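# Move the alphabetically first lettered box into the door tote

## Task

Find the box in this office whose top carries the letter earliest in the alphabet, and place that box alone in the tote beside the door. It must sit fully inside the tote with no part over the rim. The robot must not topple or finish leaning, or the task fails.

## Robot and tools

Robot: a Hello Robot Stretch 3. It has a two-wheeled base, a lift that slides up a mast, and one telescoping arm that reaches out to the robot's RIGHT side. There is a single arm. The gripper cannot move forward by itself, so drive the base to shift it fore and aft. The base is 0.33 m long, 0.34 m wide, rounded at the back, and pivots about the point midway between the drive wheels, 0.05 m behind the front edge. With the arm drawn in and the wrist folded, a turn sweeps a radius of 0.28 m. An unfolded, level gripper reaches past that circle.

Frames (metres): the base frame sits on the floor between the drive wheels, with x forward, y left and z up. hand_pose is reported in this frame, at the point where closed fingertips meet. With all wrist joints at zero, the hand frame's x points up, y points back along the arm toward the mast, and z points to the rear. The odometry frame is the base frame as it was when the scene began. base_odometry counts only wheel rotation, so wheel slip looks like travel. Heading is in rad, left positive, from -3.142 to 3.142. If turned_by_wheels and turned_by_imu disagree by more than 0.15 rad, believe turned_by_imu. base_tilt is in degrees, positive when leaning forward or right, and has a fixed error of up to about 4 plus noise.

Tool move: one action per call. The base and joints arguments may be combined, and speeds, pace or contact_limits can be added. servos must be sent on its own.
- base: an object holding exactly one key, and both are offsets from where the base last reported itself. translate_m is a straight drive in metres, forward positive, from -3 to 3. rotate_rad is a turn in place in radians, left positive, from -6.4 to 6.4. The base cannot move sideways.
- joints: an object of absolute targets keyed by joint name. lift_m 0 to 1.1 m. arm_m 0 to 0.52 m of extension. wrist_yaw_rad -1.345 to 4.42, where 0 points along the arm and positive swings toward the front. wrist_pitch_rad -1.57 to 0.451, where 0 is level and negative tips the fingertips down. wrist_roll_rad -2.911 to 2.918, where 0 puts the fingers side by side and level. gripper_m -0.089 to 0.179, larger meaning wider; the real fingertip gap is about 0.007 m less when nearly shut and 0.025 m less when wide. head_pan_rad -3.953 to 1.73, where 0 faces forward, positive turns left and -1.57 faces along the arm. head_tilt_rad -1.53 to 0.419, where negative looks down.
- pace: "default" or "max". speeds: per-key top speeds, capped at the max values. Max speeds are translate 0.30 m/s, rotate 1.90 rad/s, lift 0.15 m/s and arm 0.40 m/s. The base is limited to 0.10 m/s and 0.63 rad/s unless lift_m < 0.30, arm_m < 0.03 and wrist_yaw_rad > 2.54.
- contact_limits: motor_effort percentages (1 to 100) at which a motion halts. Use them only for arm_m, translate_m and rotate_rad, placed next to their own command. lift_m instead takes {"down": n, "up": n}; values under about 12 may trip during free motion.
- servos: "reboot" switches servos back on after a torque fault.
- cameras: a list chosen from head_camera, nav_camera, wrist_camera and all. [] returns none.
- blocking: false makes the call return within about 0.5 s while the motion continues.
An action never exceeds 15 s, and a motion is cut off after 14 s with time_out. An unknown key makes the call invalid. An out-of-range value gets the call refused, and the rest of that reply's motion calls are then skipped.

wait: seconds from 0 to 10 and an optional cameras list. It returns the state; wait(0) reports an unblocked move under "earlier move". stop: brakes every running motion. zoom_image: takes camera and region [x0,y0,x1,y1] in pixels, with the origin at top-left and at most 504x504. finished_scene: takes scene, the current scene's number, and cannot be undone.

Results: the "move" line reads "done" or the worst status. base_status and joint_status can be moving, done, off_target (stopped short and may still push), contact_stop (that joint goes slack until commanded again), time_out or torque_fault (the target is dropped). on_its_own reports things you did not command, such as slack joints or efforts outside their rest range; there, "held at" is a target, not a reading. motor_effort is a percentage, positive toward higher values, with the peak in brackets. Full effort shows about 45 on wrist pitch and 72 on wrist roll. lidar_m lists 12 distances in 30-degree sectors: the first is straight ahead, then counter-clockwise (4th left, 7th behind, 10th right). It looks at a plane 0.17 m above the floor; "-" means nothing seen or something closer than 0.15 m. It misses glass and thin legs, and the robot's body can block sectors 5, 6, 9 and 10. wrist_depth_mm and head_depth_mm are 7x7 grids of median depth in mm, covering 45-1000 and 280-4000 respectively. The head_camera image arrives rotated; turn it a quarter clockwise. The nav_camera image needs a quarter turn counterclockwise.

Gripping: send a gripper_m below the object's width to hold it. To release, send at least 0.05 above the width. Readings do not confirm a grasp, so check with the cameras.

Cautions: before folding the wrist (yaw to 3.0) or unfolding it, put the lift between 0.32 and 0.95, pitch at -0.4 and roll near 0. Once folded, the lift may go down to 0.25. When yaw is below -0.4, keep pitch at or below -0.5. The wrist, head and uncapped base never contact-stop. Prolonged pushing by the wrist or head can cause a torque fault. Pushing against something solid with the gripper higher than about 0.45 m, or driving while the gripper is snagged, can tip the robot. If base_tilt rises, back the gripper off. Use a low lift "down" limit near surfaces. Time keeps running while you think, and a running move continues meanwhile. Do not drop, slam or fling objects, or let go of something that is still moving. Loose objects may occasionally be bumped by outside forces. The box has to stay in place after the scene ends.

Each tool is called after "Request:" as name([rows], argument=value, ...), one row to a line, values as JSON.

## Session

Request:
move(joints={"head_tilt_rad": -0.35, "head_pan_rad": 0.0}, pace="max", cameras=["head_camera", "nav_camera"])

Scene clock: 0.73 s.
move: done
base_odometry: x=+0.000 y=+0.000 heading=+0.000
turned_by_wheels: +0.000
turned_by_imu: +0.000
base_tilt: forward=+0.9 right=+0.0
lidar_m: 1.39 2.07 1.11 0.87 0.86 0.91 1.36 1.07 1.14 0.89 0.88 0.94
head_depth_mm: 1245 1281 1315 1359 1398 1448 1434 / 1434 1491 1542 1614 1649 1706 1514 / 1737 1818 1863 1967 2059 1871 1513 / 1921 2045 2180 2295 2378 1857 1492 / 1856 1972 2103 2237 2331 1796 1498 / 1781 1881 2013 2148 2239 1788 1486 / 1733 1835 1940 2052 2200 1858 1490
base_status: not commanded
joint_positions: lift_m=+0.410 arm_m=+0.002 wrist_yaw_rad=+2.888 wrist_pitch_rad=-0.323 wrist_roll_rad=+0.000 gripper_m=+0.037 head_pan_rad=+0.000 head_tilt_rad=-0.348
joint_status: all done
measured_speeds: all 0
motor_effort: left_wheel=-0.2(0.5) right_wheel=+1.6(2.4) lift_m=+26.0(26.5) arm_m=-10.0(10.3) wrist_yaw_rad=+0.3(1.3) wrist_pitch_rad=+2.8(3.1) wrist_roll_rad=+0.8(1.1) gripper_m=-0.1(1.0) head_pan_rad=+0.0(1.4) head_tilt_rad=-1.3(2.2)
hand_pose: x=+0.0377 y=+0.0812 z=+0.4448 quat_wxyz=(+0.201, +0.706, +0.025, +0.678) (m; base frame)
wrist_depth_mm: - 712 - - - - - / 133 744 - - - - - / 140 174 - - - - - / 149 167 - - - - - / 161 172 963 939 937 914 929 / 711 183 128 694 723 745 751 / 636 193 606 623 587 631 626
pictures: head_camera (sideways), nav_camera (sideways)
Images, in order (width x height): head_camera 896x504, nav_camera 672x504.

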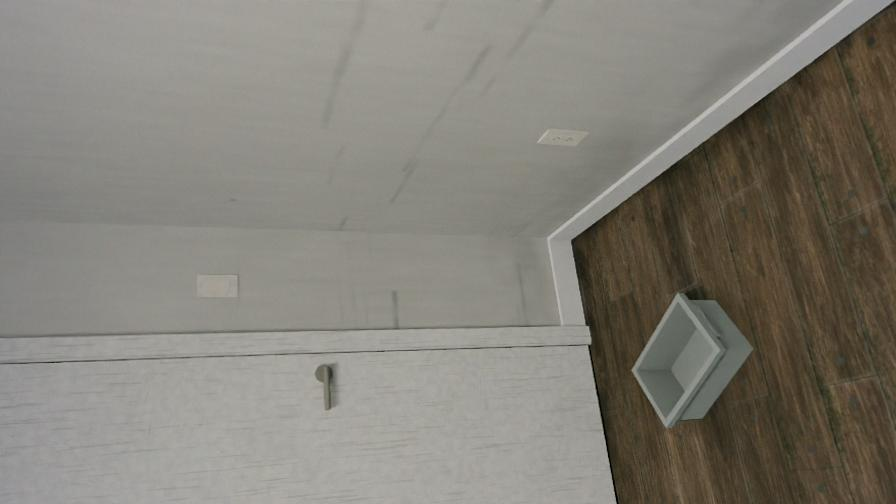

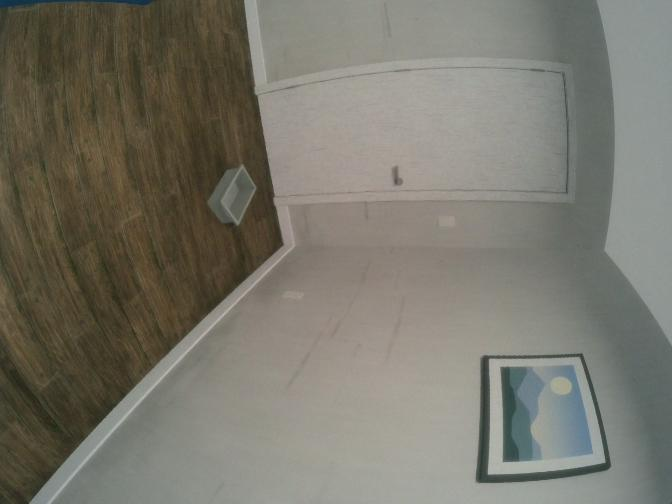

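Request:
move(joints={"head_tilt_rad": -0.3, "head_pan_rad": 1.5}, pace="max", cameras=["head_camera", "nav_camera"])

Request:
move(joints={"head_tilt_rad": -0.3, "head_pan_rad": -1.57}, pace="max", cameras=["head_camera", "nav_camera"])

Request:
move(joints={"head_tilt_rad": -0.3, "head_pan_rad": -2.8}, pace="max", cameras=["head_camera", "nav_camera"])

Scene clock: 7.07 s.
move: done
base_odometry: x=+0.000 y=+0.000 heading=+0.000
turned_by_wheels: +0.000
turned_by_imu: +0.001
base_tilt: forward=+1.0 right=-0.2
lidar_m: 1.39 2.07 1.11 0.87 0.85 0.91 1.35 1.08 1.14 0.89 0.88 0.94
head_depth_mm: 899 954 1013 1093 1170 1268 1374 / 858 910 967 1030 1115 1199 1301 / 824 870 922 979 1051 1135 1225 / 791 832 884 940 1003 1070 1159 / 759 800 844 897 955 1014 1091 / 744 775 823 866 918 978 1038 / 707 743 780 827 871 924 983
base_status: not commanded
joint_positions: lift_m=+0.410 arm_m=+0.002 wrist_yaw_rad=+2.888 wrist_pitch_rad=-0.323 wrist_roll_rad=+0.000 gripper_m=+0.037 head_pan_rad=+1.533 head_tilt_rad=-0.305
joint_status: all done
measured_speeds: all 0
motor_effort: left_wheel=-0.1(0.4) right_wheel=+1.8(2.5) lift_m=+27.0(27.2) arm_m=-21.3(21.3) wrist_yaw_rad=+0.5(1.4) wrist_pitch_rad=+2.8(3.1) wrist_roll_rad=+0.9(1.0) gripper_m=-0.2(1.2) head_pan_rad=-0.7(5.2) head_tilt_rad=+4.3(5.8)
hand_pose: x=+0.0377 y=+0.0812 z=+0.4448 quat_wxyz=(+0.201, +0.706, +0.025, +0.678) (m; base frame)
wrist_depth_mm: - 729 - - - - - / 133 736 - - - - - / 140 175 - - - - - / 150 167 - - - - - / 160 171 971 930 905 903 929 / 717 182 127 679 726 748 752 / 633 193 606 631 592 635 637
pictures: head_camera (sideways), nav_camera (sideways)
Images, in order (width x height): head_camera 896x504, nav_camera 672x504.

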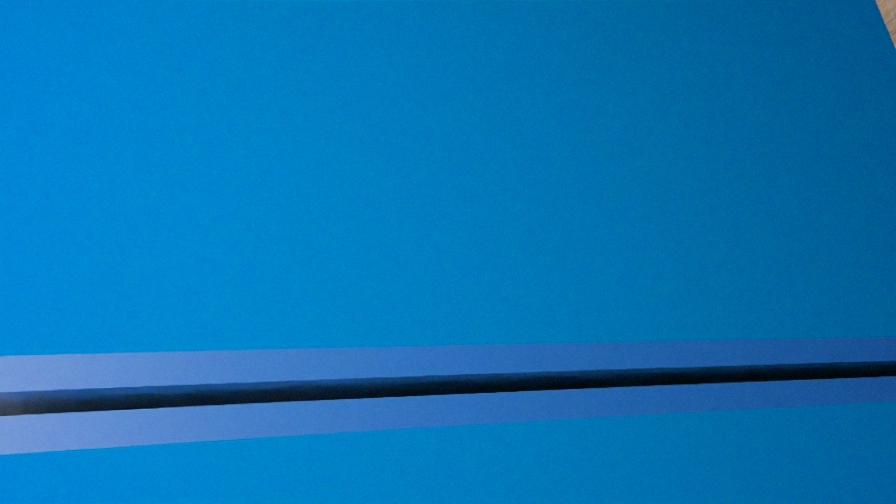

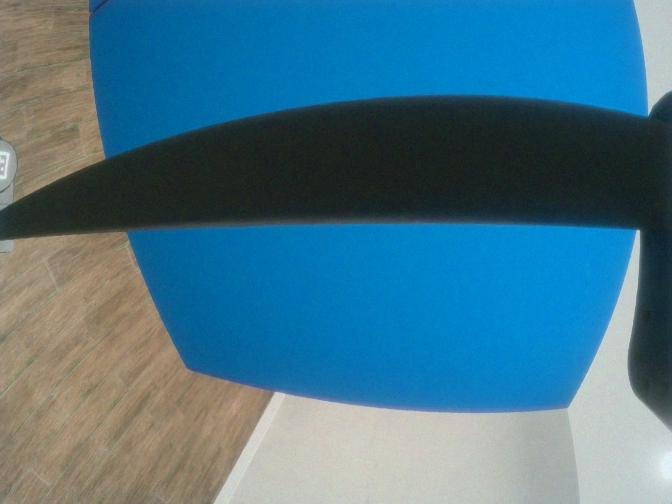

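Scene clock: 8.40 s.
move: done
base_odometry: x=+0.000 y=+0.000 heading=+0.000
turned_by_wheels: +0.000
turned_by_imu: +0.000
base_tilt: forward=+1.0 right=-0.1
lidar_m: 1.38 2.07 1.11 0.87 0.86 0.91 1.35 1.08 1.14 0.89 0.88 0.94
head_depth_mm: 928 988 1053 1132 1213 1315 1443 / 885 940 1001 1069 1152 1246 1337 / 845 893 953 1015 1090 1165 1271 / 816 862 910 968 1036 1099 1191 / 781 826 872 921 983 1037 1119 / 752 790 834 880 935 992 1052 / 727 762 800 842 892 945 1006
base_status: not commanded
joint_positions: lift_m=+0.410 arm_m=+0.002 wrist_yaw_rad=+2.888 wrist_pitch_rad=-0.323 wrist_roll_rad=+0.000 gripper_m=+0.037 head_pan_rad=-1.626 head_tilt_rad=-0.301
joint_status: all done
measured_speeds: translate_m=+0.000 rotate_rad=+0.000 lift_m=+0.000 arm_m=+0.000 wrist_yaw_rad=+0.000 wrist_pitch_rad=+0.000 wrist_roll_rad=+0.000 head_pan_rad=+0.024 head_tilt_rad=+0.000
motor_effort: left_wheel=-0.3(0.5) right_wheel=+1.9(2.5) lift_m=+27.2(27.5) arm_m=-23.1(23.6) wrist_yaw_rad=+0.9(1.3) wrist_pitch_rad=+2.7(3.2) wrist_roll_rad=+0.8(1.0) gripper_m=+0.6(1.6) head_pan_rad=+2.6(4.8) head_tilt_rad=+4.5(6.3)
hand_pose: x=+0.0377 y=+0.0812 z=+0.4448 quat_wxyz=(+0.201, +0.706, +0.025, +0.678) (m; base frame)
wrist_depth_mm: - 708 - - - - - / 132 755 - - - - - / 140 174 - - - - - / 149 168 - - - - - / 160 171 969 914 920 903 932 / 712 182 128 696 715 759 743 / 622 192 603 623 591 624 624
pictures: head_camera (sideways), nav_camera (sideways)
Images, in order (width x height): head_camera 896x504, nav_camera 672x504.

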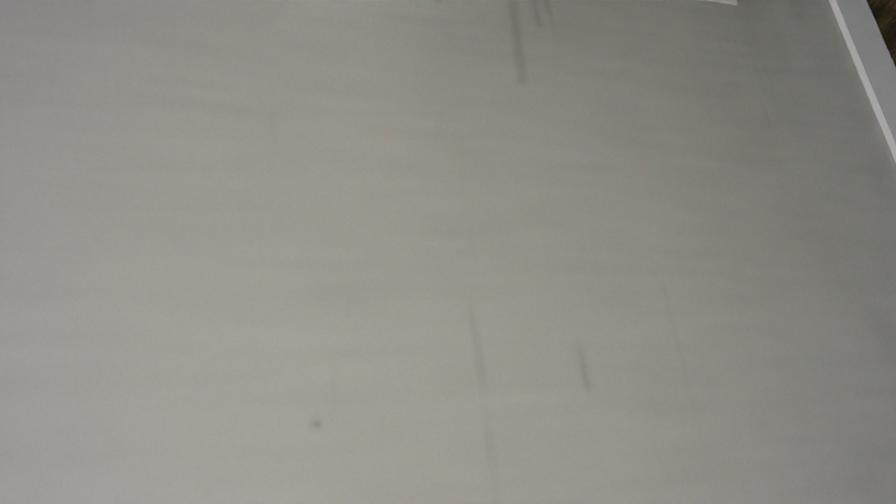

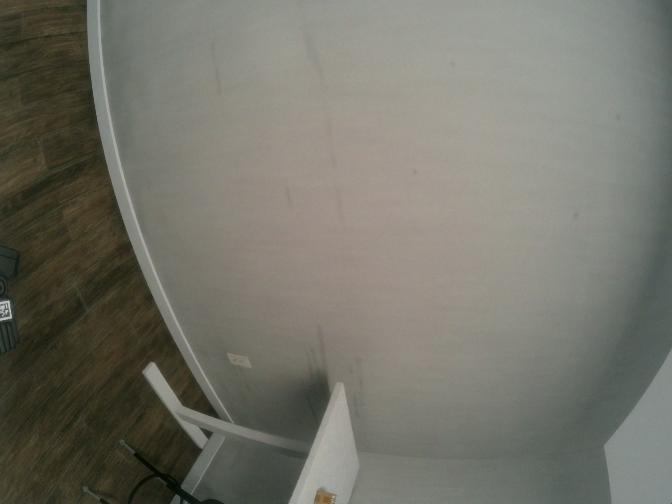

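Scene clock: 9.37 s.
move: done
base_odometry: x=+0.000 y=+0.000 heading=+0.000
turned_by_wheels: +0.000
turned_by_imu: +0.000
base_tilt: forward=+0.9 right=-0.1
lidar_m: 1.39 2.07 1.11 0.86 0.86 0.91 1.35 1.08 1.14 0.89 0.88 0.94
head_depth_mm: 1485 1569 1653 1202 1835 1511 1547 / 1471 1563 1644 1197 1855 1918 1585 / 1455 1550 1651 1180 1835 1932 1578 / 1468 1535 1599 1168 1831 1891 1529 / 1462 1526 1610 1166 1470 1790 1524 / 1439 1514 1601 1159 1773 1461 1491 / 1428 1508 1598 1146 1792 1872 1556
base_status: not commanded
joint_positions: lift_m=+0.410 arm_m=+0.002 wrist_yaw_rad=+2.888 wrist_pitch_rad=-0.323 wrist_roll_rad=+0.000 gripper_m=+0.037 head_pan_rad=-2.853 head_tilt_rad=-0.301
joint_status: all done
measured_speeds: all 0
motor_effort: left_wheel=-0.3(0.4) right_wheel=+1.9(2.6) lift_m=+27.3(27.6) arm_m=-23.2(23.5) wrist_yaw_rad=+0.3(1.1) wrist_pitch_rad=+2.6(3.0) wrist_roll_rad=+0.8(1.1) gripper_m=+0.2(1.0) head_pan_rad=+3.1(5.1) head_tilt_rad=+3.8(5.7)
hand_pose: x=+0.0377 y=+0.0812 z=+0.4448 quat_wxyz=(+0.201, +0.706, +0.025, +0.678) (m; base frame)
wrist_depth_mm: - 713 - - - - - / 133 750 - - - - - / 140 175 - - - - - / 150 167 - - - - - / 160 171 962 937 942 908 924 / 722 182 128 694 726 755 747 / 625 193 601 623 586 639 624
pictures: head_camera (sideways), nav_camera (sideways)
Images, in order (width x height): head_camera 896x504, nav_camera 672x504.

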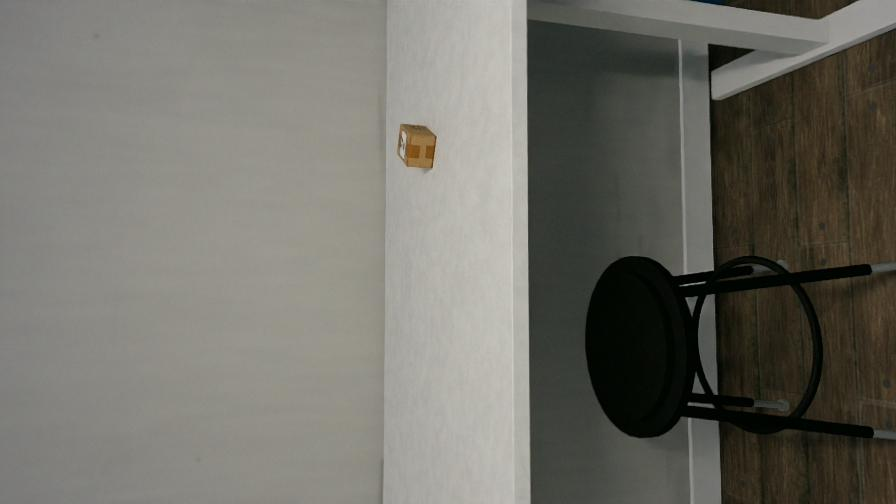

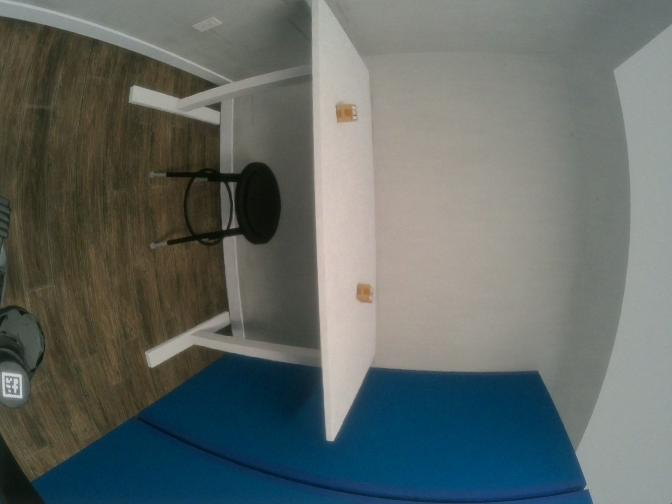

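Request:
zoom_image(camera="head_camera", region=[380, 100, 460, 190])

Request:
zoom_image(camera="nav_camera", region=[320, 80, 400, 320])

Scaled by 5.600 from the camera's 896x504 image, which has a finer 1280x720 frame.

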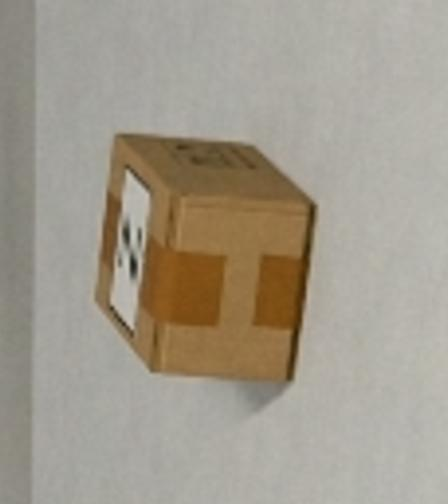

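Scaled by 2.100 from the camera's 672x504 image, which has a finer 792x594 frame.

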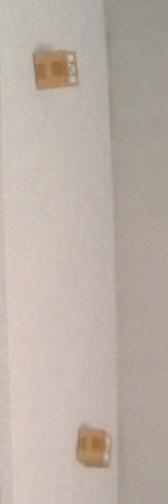

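Request:
move(base={"translate_m": -0.45}, joints={"lift_m": 0.27, "head_pan_rad": -2.4, "head_tilt_rad": -0.35}, contact_limits={"translate_m": 40}, pace="max", cameras=["head_camera"])

Request:
move(joints={"head_pan_rad": -2.95}, pace="max", cameras=["head_camera", "nav_camera"])

Scene clock: 47.87 s.
move: done
base_odometry: x=-0.450 y=+0.000 heading=+0.000
turned_by_wheels: +0.000
turned_by_imu: +0.001
base_tilt: forward=+0.9 right=-0.2
lidar_m: 1.68 2.47 0.87 0.68 0.67 0.72 0.91 0.68 0.79 1.08 1.06 1.14
head_depth_mm: 1055 1110 1173 1033 687 537 1463 / 1093 1153 1218 1026 682 555 1424 / 1128 1196 1265 1018 678 575 932 / 1174 1241 1324 1018 678 1002 942 / 1221 1297 1376 1005 675 1093 1389 / 1274 1353 1435 1000 674 1779 1498 / 1322 1407 1500 869 703 1680 1389
base_status: done
joint_positions: lift_m=+0.270 arm_m=+0.002 wrist_yaw_rad=+2.888 wrist_pitch_rad=-0.324 wrist_roll_rad=+0.000 gripper_m=+0.037 head_pan_rad=-2.397 head_tilt_rad=-0.349
joint_status: all done
measured_speeds: all 0
motor_effort: left_wheel=-2.2(12.2) right_wheel=-5.2(16.8) lift_m=+23.1(26.8) arm_m=-22.0(22.9) wrist_yaw_rad=+0.7(1.3) wrist_pitch_rad=+3.1(3.3) wrist_roll_rad=+0.8(1.1) gripper_m=+0.2(1.5) head_pan_rad=-4.0(5.0) head_tilt_rad=-1.3(3.6)
contact_limits: translate_m 40 (maximum 100)
hand_pose: x=+0.0376 y=+0.0810 z=+0.3043 quat_wxyz=(+0.202, +0.706, +0.025, +0.678) (m; base frame)
wrist_depth_mm: - 140 - 820 - - - / 133 - - 900 - - - / 140 155 - - - - - / 149 159 - 903 919 880 921 / 161 170 731 696 693 694 694 / 533 183 128 524 552 553 568 / 475 193 282 470 441 475 470
pictures: head_camera (sideways)
Images, in order (width x height): head_camera 896x504.

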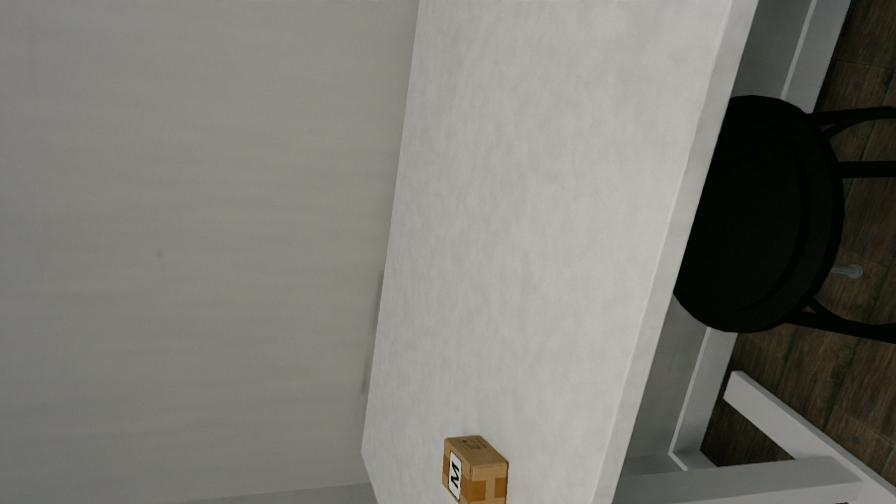

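Scene clock: 48.67 s.
move: done
base_odometry: x=-0.450 y=+0.000 heading=+0.000
turned_by_wheels: +0.000
turned_by_imu: +0.000
base_tilt: forward=+0.9 right=-0.2
lidar_m: 1.68 2.47 0.87 0.68 0.67 0.72 0.91 0.68 0.80 1.08 1.06 1.13
head_depth_mm: 1162 1221 1292 1034 690 1343 1430 / 1152 1217 1303 1028 684 1047 1178 / 1122 1197 1263 1021 682 1607 1484 / 1105 1176 1240 1014 681 1552 1504 / 1086 1152 1229 1006 676 569 1500 / 1074 1128 1212 1001 673 567 1497 / 1049 1113 1190 995 670 545 932
base_status: not commanded
joint_positions: lift_m=+0.270 arm_m=+0.002 wrist_yaw_rad=+2.888 wrist_pitch_rad=-0.324 wrist_roll_rad=+0.000 gripper_m=+0.037 head_pan_rad=-2.963 head_tilt_rad=-0.350
joint_status: all done
measured_speeds: all 0
motor_effort: left_wheel=-2.2(2.5) right_wheel=-4.9(5.6) lift_m=+24.1(24.3) arm_m=-22.3(22.8) wrist_yaw_rad=+0.6(1.2) wrist_pitch_rad=+3.0(3.4) wrist_roll_rad=+0.8(1.1) gripper_m=+0.1(0.9) head_pan_rad=-2.0(4.7) head_tilt_rad=-1.6(2.6)
contact_limits: translate_m 40 (maximum 100)
hand_pose: x=+0.0376 y=+0.0810 z=+0.3043 quat_wxyz=(+0.202, +0.706, +0.025, +0.678) (m; base frame)
wrist_depth_mm: - 139 - 832 - - - / 133 - - 882 - - - / 140 155 - - - - - / 149 158 - 902 884 925 905 / 160 170 739 689 690 688 687 / 532 183 128 521 535 566 564 / 468 192 283 472 448 473 472
pictures: head_camera (sideways), nav_camera (sideways)
Images, in order (width x height): head_camera 896x504, nav_camera 672x504.

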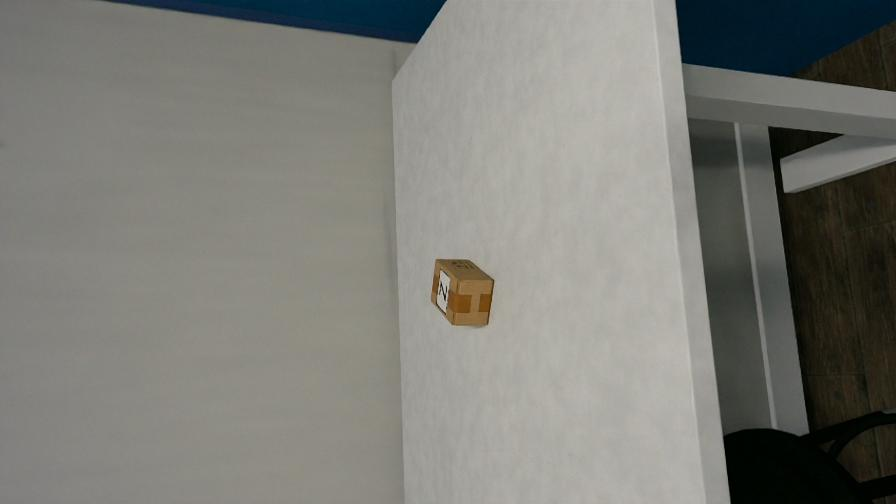

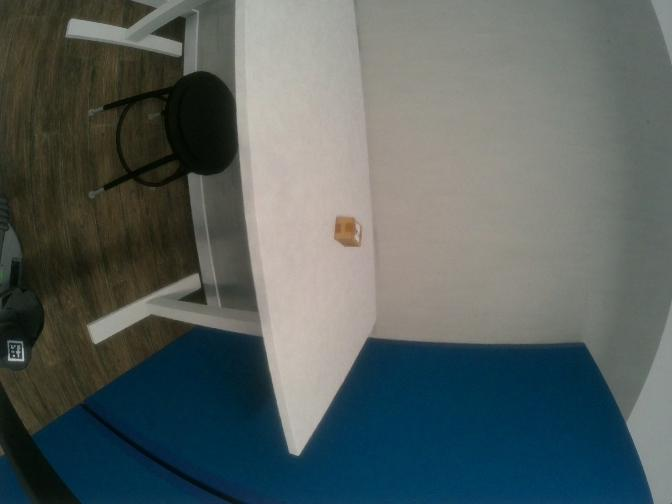

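Request:
zoom_image(camera="head_camera", region=[420, 250, 510, 340])

Scaled by 5.600 from the camera's 896x504 image, which has a finer 1280x720 frame.

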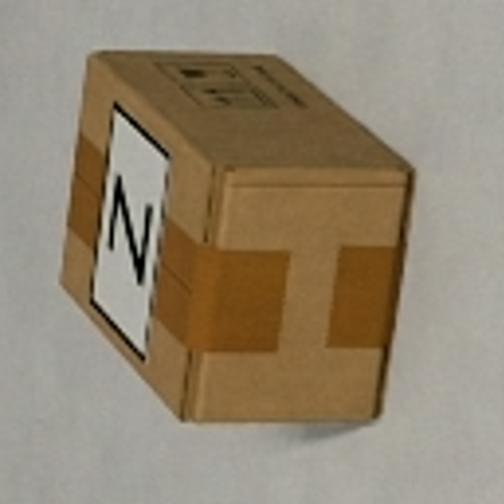

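Request:
move(base={"rotate_rad": 0.455}, joints={"head_pan_rad": 0.3, "head_tilt_rad": -0.35}, contact_limits={"rotate_rad": 45}, pace="max", cameras=["nav_camera"])

Request:
move(base={"translate_m": 1.95}, contact_limits={"translate_m": 45}, pace="max", cameras=["head_camera", "nav_camera"])

Scene clock: 74.27 s.
move: done
base_odometry: x=-0.450 y=+0.000 heading=+0.455
turned_by_wheels: +0.455
turned_by_imu: +0.454
base_tilt: forward=+1.0 right=-0.2
lidar_m: 2.47 0.93 0.69 0.67 0.70 0.91 0.68 0.80 1.10 1.06 1.11 1.55
head_depth_mm: 2123 2225 2348 2452 2498 1893 1512 / 2178 2307 2460 2600 2517 1890 1502 / 2244 2394 2571 2666 2473 1860 1515 / 2297 2439 2591 2775 2240 1872 1506 / 1214 1275 1359 1451 1533 1648 1501 / 1031 1074 1131 1184 1254 1333 1380 / 898 932 968 1015 1061 1115 1171
base_status: done
joint_positions: lift_m=+0.270 arm_m=+0.002 wrist_yaw_rad=+2.888 wrist_pitch_rad=-0.324 wrist_roll_rad=+0.000 gripper_m=+0.037 head_pan_rad=+0.316 head_tilt_rad=-0.351
joint_status: all done
measured_speeds: translate_m=+0.000 rotate_rad=+0.000 lift_m=+0.000 arm_m=+0.000 wrist_yaw_rad=+0.000 wrist_pitch_rad=+0.000 wrist_roll_rad=+0.000 head_pan_rad=-0.024 head_tilt_rad=+0.000
motor_effort: left_wheel=-8.5(15.9) right_wheel=+10.5(17.6) lift_m=+30.4(30.6) arm_m=-23.3(23.7) wrist_yaw_rad=+0.6(1.3) wrist_pitch_rad=+3.2(3.6) wrist_roll_rad=+1.0(1.1) gripper_m=-1.4(1.6) head_pan_rad=-3.2(5.0) head_tilt_rad=-0.7(5.2)
contact_limits: rotate_rad 45 (maximum 100)
hand_pose: x=+0.0376 y=+0.0810 z=+0.3043 quat_wxyz=(+0.202, +0.706, +0.025, +0.678) (m; base frame)
wrist_depth_mm: - 139 - - - 746 - / 133 - - - - 776 - / 140 155 - - - 825 - / 150 159 - - 847 840 900 / 164 170 724 684 697 689 689 / 537 183 127 520 544 566 559 / 466 193 283 470 444 471 475
pictures: nav_camera (sideways)
Images, in order (width x height): nav_camera 672x504.

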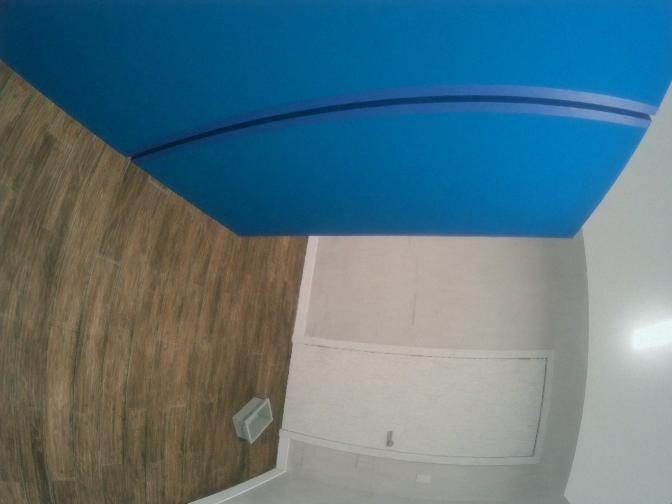

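Scene clock: 82.20 s.
move: done
base_odometry: x=+1.302 y=+0.856 heading=+0.454
turned_by_wheels: +0.000
turned_by_imu: -0.001
base_tilt: forward=+0.9 right=+0.0
lidar_m: 0.53 0.58 0.81 2.40 0.79 0.90 2.61 1.54 1.14 1.11 0.75 0.56
head_depth_mm: 415 439 465 496 529 566 606 / 427 449 475 506 538 582 631 / 467 495 526 561 598 638 679 / 487 516 548 586 628 679 737 / 505 536 573 613 661 714 780 / 526 560 599 645 699 757 831 / 549 585 630 680 737 808 887
base_status: done
joint_positions: lift_m=+0.270 arm_m=+0.002 wrist_yaw_rad=+2.888 wrist_pitch_rad=-0.324 wrist_roll_rad=+0.000 gripper_m=+0.037 head_pan_rad=+0.300 head_tilt_rad=-0.351
joint_status: not commanded
measured_speeds: all 0
motor_effort: left_wheel=+0.1(13.3) right_wheel=+8.5(18.5) lift_m=+21.5(30.2) arm_m=-21.2(23.4) wrist_yaw_rad=+0.9(1.5) wrist_pitch_rad=+2.9(3.5) wrist_roll_rad=+0.9(1.1) gripper_m=-0.2(1.3) head_pan_rad=-2.1(5.2) head_tilt_rad=+0.6(2.1)
contact_limits: translate_m 45 (maximum 100)
hand_pose: x=+0.0376 y=+0.0810 z=+0.3043 quat_wxyz=(+0.202, +0.706, +0.025, +0.678) (m; base frame)
wrist_depth_mm: - - - - - - 497 / 133 - - - - - 520 / 140 - - - - - 502 / 149 169 898 898 902 - 516 / 166 172 714 687 697 663 509 / 534 183 128 522 534 558 543 / 471 194 283 476 447 475 472
pictures: head_camera (sideways), nav_camera (sideways)
Images, in order (width x height): head_camera 896x504, nav_camera 672x504.

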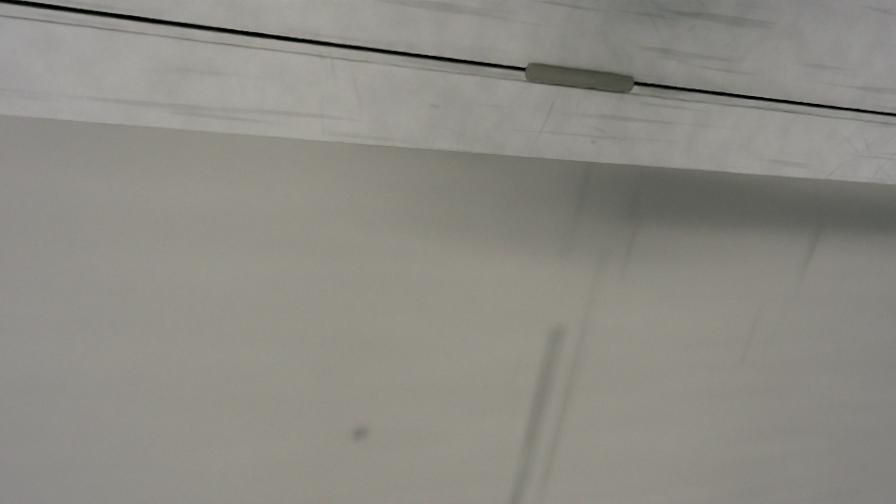

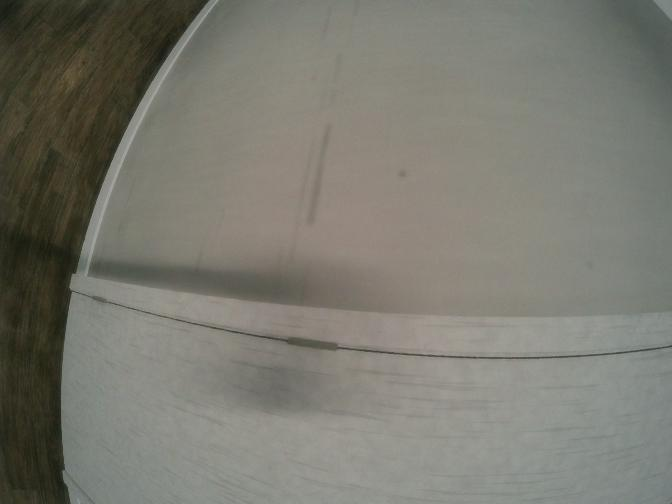

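Request:
move(base={"rotate_rad": 1.478}, joints={"head_pan_rad": 0.0, "head_tilt_rad": -0.3}, contact_limits={"rotate_rad": 45}, pace="max", cameras=["head_camera", "nav_camera"])

Scene clock: 89.13 s.
move: done
base_odometry: x=+1.302 y=+0.856 heading=+1.932
turned_by_wheels: +1.478
turned_by_imu: +1.472
base_tilt: forward=+0.8 right=-0.2
lidar_m: 1.66 0.74 0.81 1.84 1.73 1.18 1.11 0.85 0.58 0.54 0.54 0.74
head_depth_mm: 1626 1586 1610 1601 1611 1578 1503 / 2285 2316 2261 2252 2271 1947 1583 / 3211 3351 3576 3689 2712 1989 1566 / 3230 3402 3649 3771 2656 2000 1573 / 3242 3362 3620 3700 2685 1976 1556 / 3255 3360 3441 3670 2654 1979 1552 / 3154 3433 3542 3722 2636 1967 1554
base_status: done
joint_positions: lift_m=+0.270 arm_m=+0.002 wrist_yaw_rad=+2.888 wrist_pitch_rad=-0.324 wrist_roll_rad=+0.000 gripper_m=+0.037 head_pan_rad=-0.008 head_tilt_rad=-0.300
joint_status: all done
measured_speeds: all 0
motor_effort: left_wheel=-7.1(16.9) right_wheel=+8.6(16.7) lift_m=+22.4(22.8) arm_m=-22.9(23.7) wrist_yaw_rad=+1.1(1.2) wrist_pitch_rad=+2.9(3.4) wrist_roll_rad=+0.7(1.1) gripper_m=+0.2(1.2) head_pan_rad=+2.1(5.8) head_tilt_rad=+4.5(5.8)
contact_limits: rotate_rad 45 (maximum 100)
hand_pose: x=+0.0376 y=+0.0810 z=+0.3043 quat_wxyz=(+0.202, +0.706, +0.025, +0.678) (m; base frame)
wrist_depth_mm: - - - - - - 578 / 133 - - - - - - / 140 - - - - 668 - / 149 169 909 900 898 743 - / 167 172 731 693 693 694 700 / 538 184 128 526 539 558 558 / 470 192 283 471 445 475 469
pictures: head_camera (sideways), nav_camera (sideways)
Images, in order (width x height): head_camera 896x504, nav_camera 672x504.

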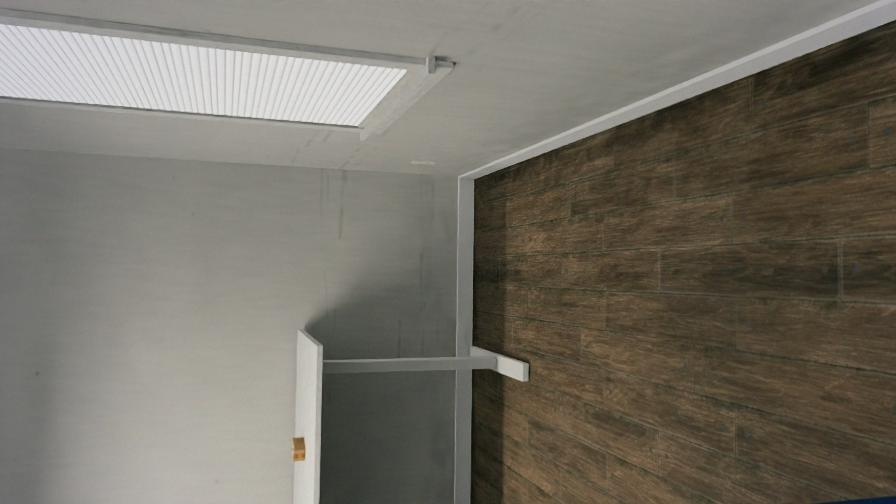

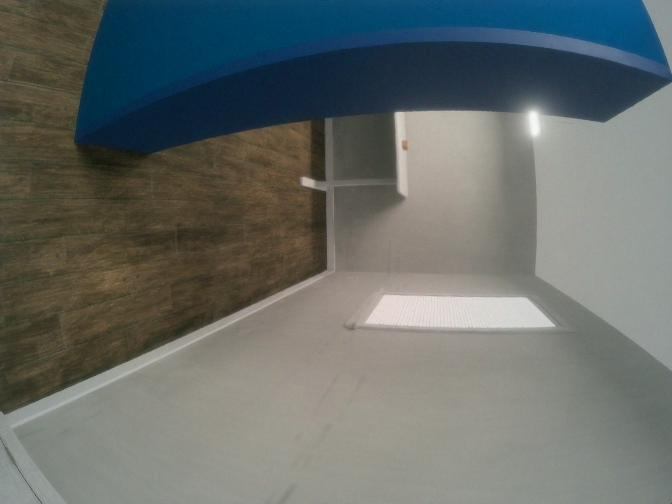

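Request:
move(base={"translate_m": 1.3}, joints={"head_pan_rad": 1.2, "head_tilt_rad": -0.3}, contact_limits={"translate_m": 45}, pace="max", cameras=["head_camera", "nav_camera"])

Request:
move(joints={"head_pan_rad": 0.2, "head_tilt_rad": -0.3}, pace="max", cameras=["head_camera"])

Scene clock: 102.83 s.
move: done
base_odometry: x=+0.843 y=+2.072 heading=+1.932
turned_by_wheels: +0.000
turned_by_imu: +0.000
base_tilt: forward=+1.0 right=-0.2
lidar_m: 1.32 1.98 2.59 1.40 0.60 0.67 2.39 0.70 0.48 0.45 0.46 0.59
head_depth_mm: 3336 3321 3412 3517 2714 2031 1590 / 3413 3618 3836 3968 2763 1973 1588 / 3269 3452 3705 3754 2750 1975 1579 / 3173 3374 3457 3654 2747 1969 1587 / 3046 3265 3295 3460 2686 1960 1567 / 2918 3085 3240 3376 2696 1980 1558 / 2839 2953 3067 3297 2652 1968 1558
base_status: done
joint_positions: lift_m=+0.270 arm_m=+0.002 wrist_yaw_rad=+2.888 wrist_pitch_rad=-0.324 wrist_roll_rad=+0.000 gripper_m=+0.037 head_pan_rad=+1.200 head_tilt_rad=-0.299
joint_status: all done
measured_speeds: all 0
motor_effort: left_wheel=+0.2(12.5) right_wheel=+6.8(18.6) lift_m=+24.4(24.5) arm_m=-16.5(20.8) wrist_yaw_rad=+1.1(1.2) wrist_pitch_rad=+3.0(3.5) wrist_roll_rad=+0.9(1.1) gripper_m=-0.2(1.3) head_pan_rad=-3.4(6.1) head_tilt_rad=+1.6(7.7)
contact_limits: translate_m 45 (maximum 100)
hand_pose: x=+0.0376 y=+0.0810 z=+0.3043 quat_wxyz=(+0.202, +0.706, +0.025, +0.678) (m; base frame)
wrist_depth_mm: - - - - - - - / 133 - - - - - - / 140 - - - - - - / 150 169 886 922 925 924 910 / 494 172 719 706 697 693 695 / 519 184 128 521 533 560 569 / 465 192 280 473 444 469 470
pictures: head_camera (sideways), nav_camera (sideways)
Images, in order (width x height): head_camera 896x504, nav_camera 672x504.

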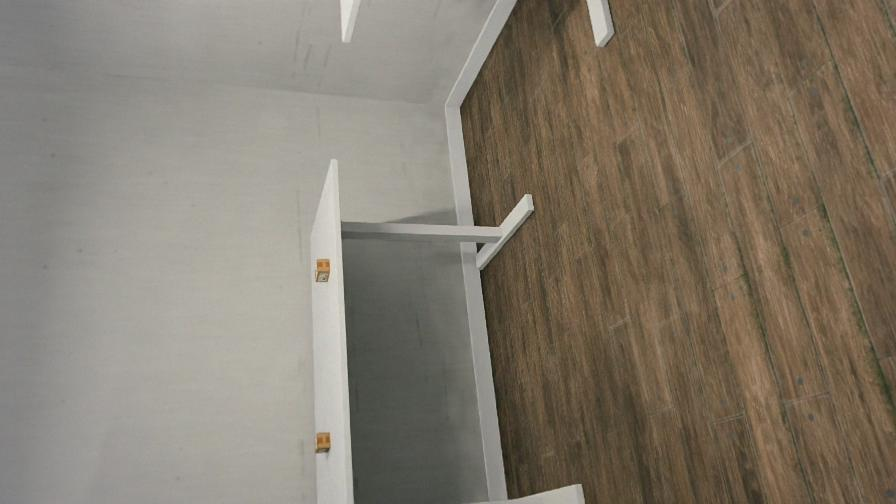

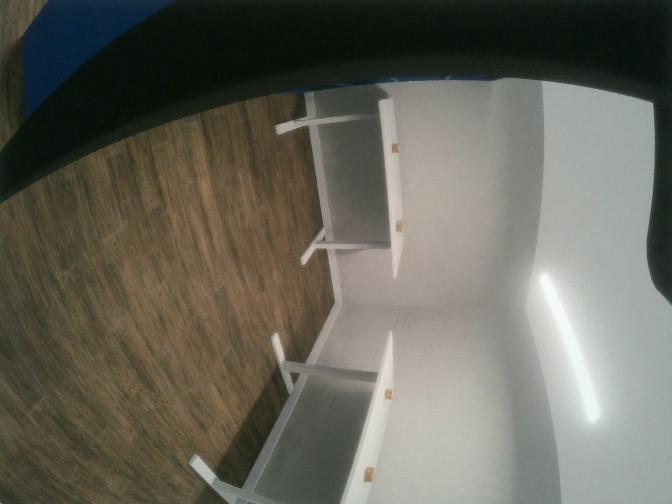

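Scene clock: 103.77 s.
move: done
base_odometry: x=+0.843 y=+2.072 heading=+1.932
turned_by_wheels: +0.000
turned_by_imu: +0.000
base_tilt: forward=+0.8 right=-0.4
lidar_m: 1.32 1.98 2.60 1.40 0.60 0.67 2.40 0.70 0.48 0.45 0.46 0.59
head_depth_mm: 1998 2108 2203 2328 2371 1940 1590 / 2022 2151 2256 2361 2459 1993 1596 / 2062 2151 2307 2395 2506 2018 1564 / 2096 2199 2328 2477 2587 1968 1569 / 2103 2221 2295 2448 2369 1959 1559 / 2133 2258 2311 2548 2625 1959 1572 / 2192 2299 2358 2583 2650 1988 1552
base_status: not commanded
joint_positions: lift_m=+0.270 arm_m=+0.002 wrist_yaw_rad=+2.888 wrist_pitch_rad=-0.324 wrist_roll_rad=+0.000 gripper_m=+0.037 head_pan_rad=+0.175 head_tilt_rad=-0.299
joint_status: all done
measured_speeds: all 0
motor_effort: left_wheel=+0.3(0.3) right_wheel=+7.3(7.3) lift_m=+24.6(24.6) arm_m=-15.9(16.6) wrist_yaw_rad=+0.7(1.2) wrist_pitch_rad=+3.2(3.4) wrist_roll_rad=+0.9(1.1) gripper_m=-0.1(1.0) head_pan_rad=+0.8(5.1) head_tilt_rad=+1.9(4.2)
contact_limits: translate_m 45 (maximum 100)
hand_pose: x=+0.0376 y=+0.0810 z=+0.3043 quat_wxyz=(+0.202, +0.706, +0.025, +0.678) (m; base frame)
wrist_depth_mm: - - - - - - - / 133 - - - - - - / 141 - - - - - - / 150 169 893 904 891 915 901 / 494 172 726 694 691 692 695 / 531 183 128 521 547 561 564 / 465 194 285 471 445 477 471
pictures: head_camera (sideways)
Images, in order (width x height): head_camera 896x504.

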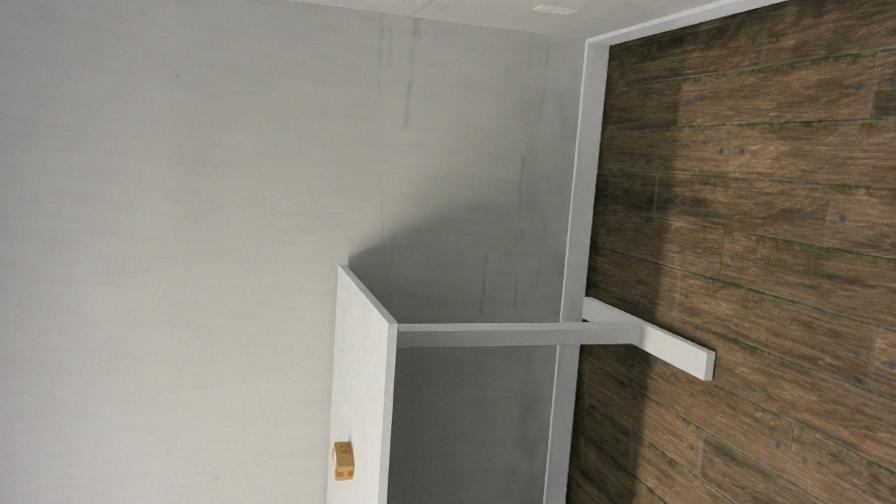

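Request:
move(base={"rotate_rad": 1.065}, joints={"head_pan_rad": 0.0}, contact_limits={"rotate_rad": 45}, pace="max", cameras=["nav_camera"])

Request:
move(base={"translate_m": 1.65}, joints={"head_pan_rad": 0.75, "head_tilt_rad": -0.3}, contact_limits={"translate_m": 45}, pace="max", cameras=["head_camera"])

Request:
move(joints={"head_pan_rad": -1.1, "head_tilt_rad": -0.3}, pace="max", cameras=["head_camera", "nav_camera"])

Scene clock: 132.17 s.
move: done
base_odometry: x=+0.843 y=+2.072 heading=+2.996
turned_by_wheels: +1.065
turned_by_imu: +1.061
base_tilt: forward=+0.9 right=-0.1
lidar_m: 2.59 1.40 0.55 0.67 2.40 0.70 0.48 0.45 0.46 0.60 1.36 1.97
head_depth_mm: 2766 2876 2850 2912 2685 1984 1587 / 3125 3227 3331 3452 2630 2022 1569 / 3469 3680 3862 3814 2715 1985 1586 / 3401 3593 3771 3974 2652 1992 1583 / 3216 3389 3432 3624 2666 1960 1560 / 3057 3183 3333 3505 2680 1971 1562 / 2888 3100 3116 3310 2680 1979 1552
base_status: done
joint_positions: lift_m=+0.270 arm_m=+0.002 wrist_yaw_rad=+2.888 wrist_pitch_rad=-0.324 wrist_roll_rad=+0.000 gripper_m=+0.037 head_pan_rad=+0.001 head_tilt_rad=-0.299
joint_status: all done
measured_speeds: all 0
motor_effort: left_wheel=-8.3(16.3) right_wheel=+7.5(16.5) lift_m=+25.4(25.8) arm_m=-19.1(19.1) wrist_yaw_rad=+0.7(1.2) wrist_pitch_rad=+2.8(3.5) wrist_roll_rad=+0.9(1.2) gripper_m=-0.3(1.2) head_pan_rad=-2.8(4.0) head_tilt_rad=+1.5(2.6)
contact_limits: rotate_rad 45 (maximum 100)
hand_pose: x=+0.0376 y=+0.0810 z=+0.3043 quat_wxyz=(+0.202, +0.706, +0.025, +0.678) (m; base frame)
wrist_depth_mm: - - - - 523 - - / 133 - - - - - - / 140 - - - - - - / 149 169 915 - 711 906 908 / 166 172 727 699 663 700 700 / 525 183 128 521 541 561 562 / 469 193 283 470 442 479 473
pictures: nav_camera (sideways)
Images, in order (width x height): nav_camera 672x504.

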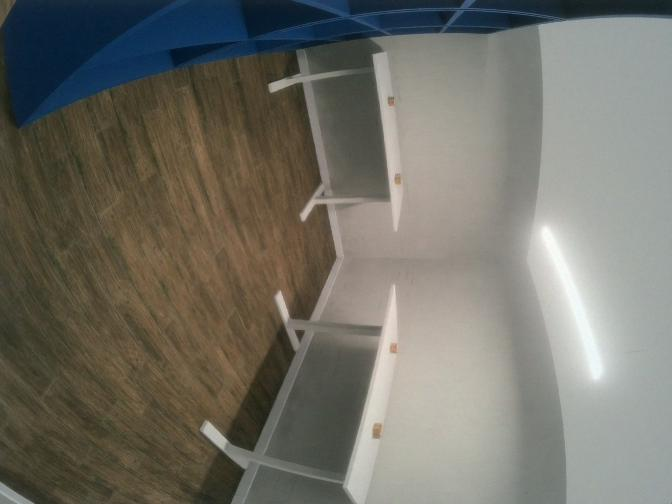

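Scene clock: 139.07 s.
move: done
base_odometry: x=-0.790 y=+2.311 heading=+2.997
turned_by_wheels: +0.000
turned_by_imu: -0.001
base_tilt: forward=+0.9 right=-0.1
lidar_m: 1.88 1.56 1.69 1.50 1.59 1.39 1.91 1.79 1.83 1.26 1.43 1.06
head_depth_mm: 1657 1730 1803 1325 2026 2004 1580 / 1694 1747 1880 1457 2063 2011 1574 / 1704 1798 1889 1445 2122 1997 1577 / 1741 1826 1925 1570 2183 1967 1576 / 1763 1874 1975 1568 2226 1974 1564 / 1811 1914 2010 1546 2274 1977 1554 / 1856 1932 2066 1654 2239 1880 1558
base_status: done
joint_positions: lift_m=+0.270 arm_m=+0.002 wrist_yaw_rad=+2.888 wrist_pitch_rad=-0.324 wrist_roll_rad=+0.000 gripper_m=+0.037 head_pan_rad=+0.750 head_tilt_rad=-0.299
joint_status: all done
measured_speeds: all 0
motor_effort: left_wheel=+5.8(12.9) right_wheel=+1.2(18.5) lift_m=+26.9(27.1) arm_m=-21.5(23.7) wrist_yaw_rad=+0.6(1.3) wrist_pitch_rad=+3.3(3.4) wrist_roll_rad=+0.8(1.2) gripper_m=-0.4(1.6) head_pan_rad=-1.5(4.5) head_tilt_rad=-0.7(3.1)
contact_limits: translate_m 45 (maximum 100)
hand_pose: x=+0.0376 y=+0.0810 z=+0.3043 quat_wxyz=(+0.202, +0.706, +0.025, +0.678) (m; base frame)
wrist_depth_mm: - - - - - - - / 133 - - - - - - / 141 - - - - - - / 150 169 891 899 925 932 914 / 166 172 731 687 690 700 699 / 532 183 127 520 545 553 562 / 461 194 282 469 445 472 474
pictures: head_camera (sideways)
Images, in order (width x height): head_camera 896x504.

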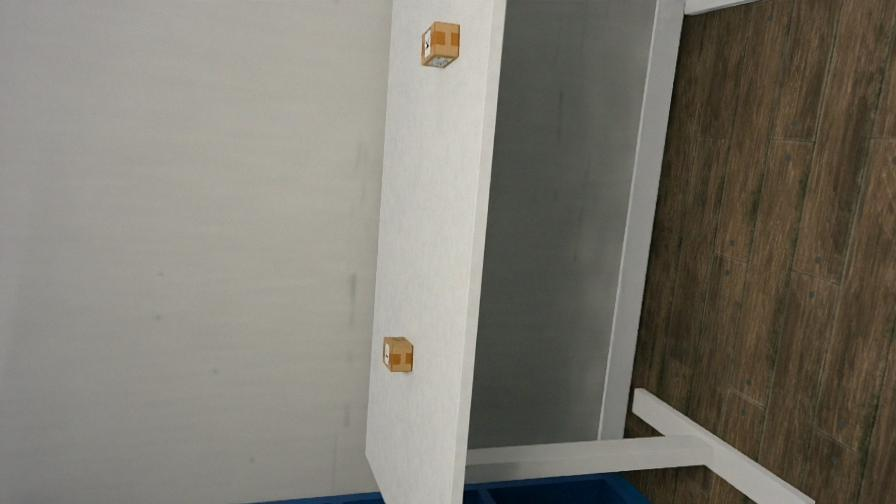

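Scene clock: 140.17 s.
move: done
base_odometry: x=-0.790 y=+2.311 heading=+2.997
turned_by_wheels: +0.000
turned_by_imu: +0.000
base_tilt: forward=+1.0 right=-0.1
lidar_m: 1.88 1.56 1.69 1.51 1.59 1.39 1.91 1.79 1.83 1.26 1.43 1.06
head_depth_mm: 1289 1354 1433 1102 798 1747 1572 / 1271 1341 1421 1196 798 1716 1580 / 1260 1321 1401 1180 792 1680 1578 / 1240 1319 1378 1173 783 1661 1564 / 1227 1300 1366 1164 740 1653 1565 / 1213 1286 1350 1148 735 1628 1577 / 1202 1266 1339 1140 732 1598 1550
base_status: not commanded
joint_positions: lift_m=+0.270 arm_m=+0.002 wrist_yaw_rad=+2.888 wrist_pitch_rad=-0.324 wrist_roll_rad=+0.000 gripper_m=+0.037 head_pan_rad=-1.144 head_tilt_rad=-0.299
joint_status: all done
measured_speeds: all 0
motor_effort: left_wheel=+6.2(6.2) right_wheel=+1.8(1.8) lift_m=+27.1(27.3) arm_m=-20.8(21.5) wrist_yaw_rad=+0.6(1.1) wrist_pitch_rad=+3.2(3.4) wrist_roll_rad=+0.8(1.1) gripper_m=-0.1(1.1) head_pan_rad=+2.7(4.4) head_tilt_rad=-0.3(2.5)
contact_limits: translate_m 45 (maximum 100)
hand_pose: x=+0.0376 y=+0.0810 z=+0.3043 quat_wxyz=(+0.202, +0.706, +0.025, +0.678) (m; base frame)
wrist_depth_mm: - - - - - - - / 133 - - - - - - / 141 - - - - - - / 150 168 923 892 922 907 932 / 167 173 724 682 691 695 707 / 536 184 127 529 535 565 564 / 464 193 283 469 443 471 468
pictures: head_camera (sideways), nav_camera (sideways)
Images, in order (width x height): head_camera 896x504, nav_camera 672x504.

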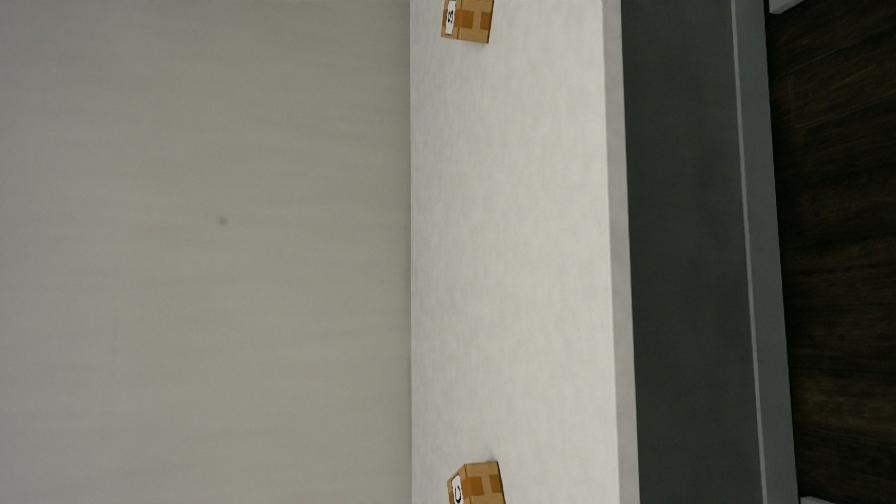

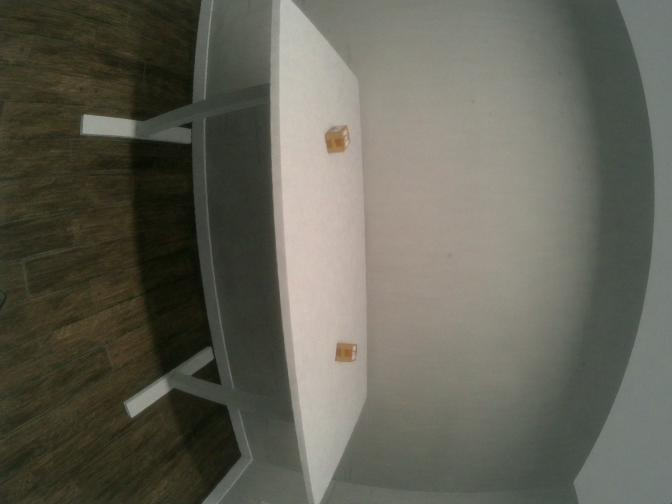

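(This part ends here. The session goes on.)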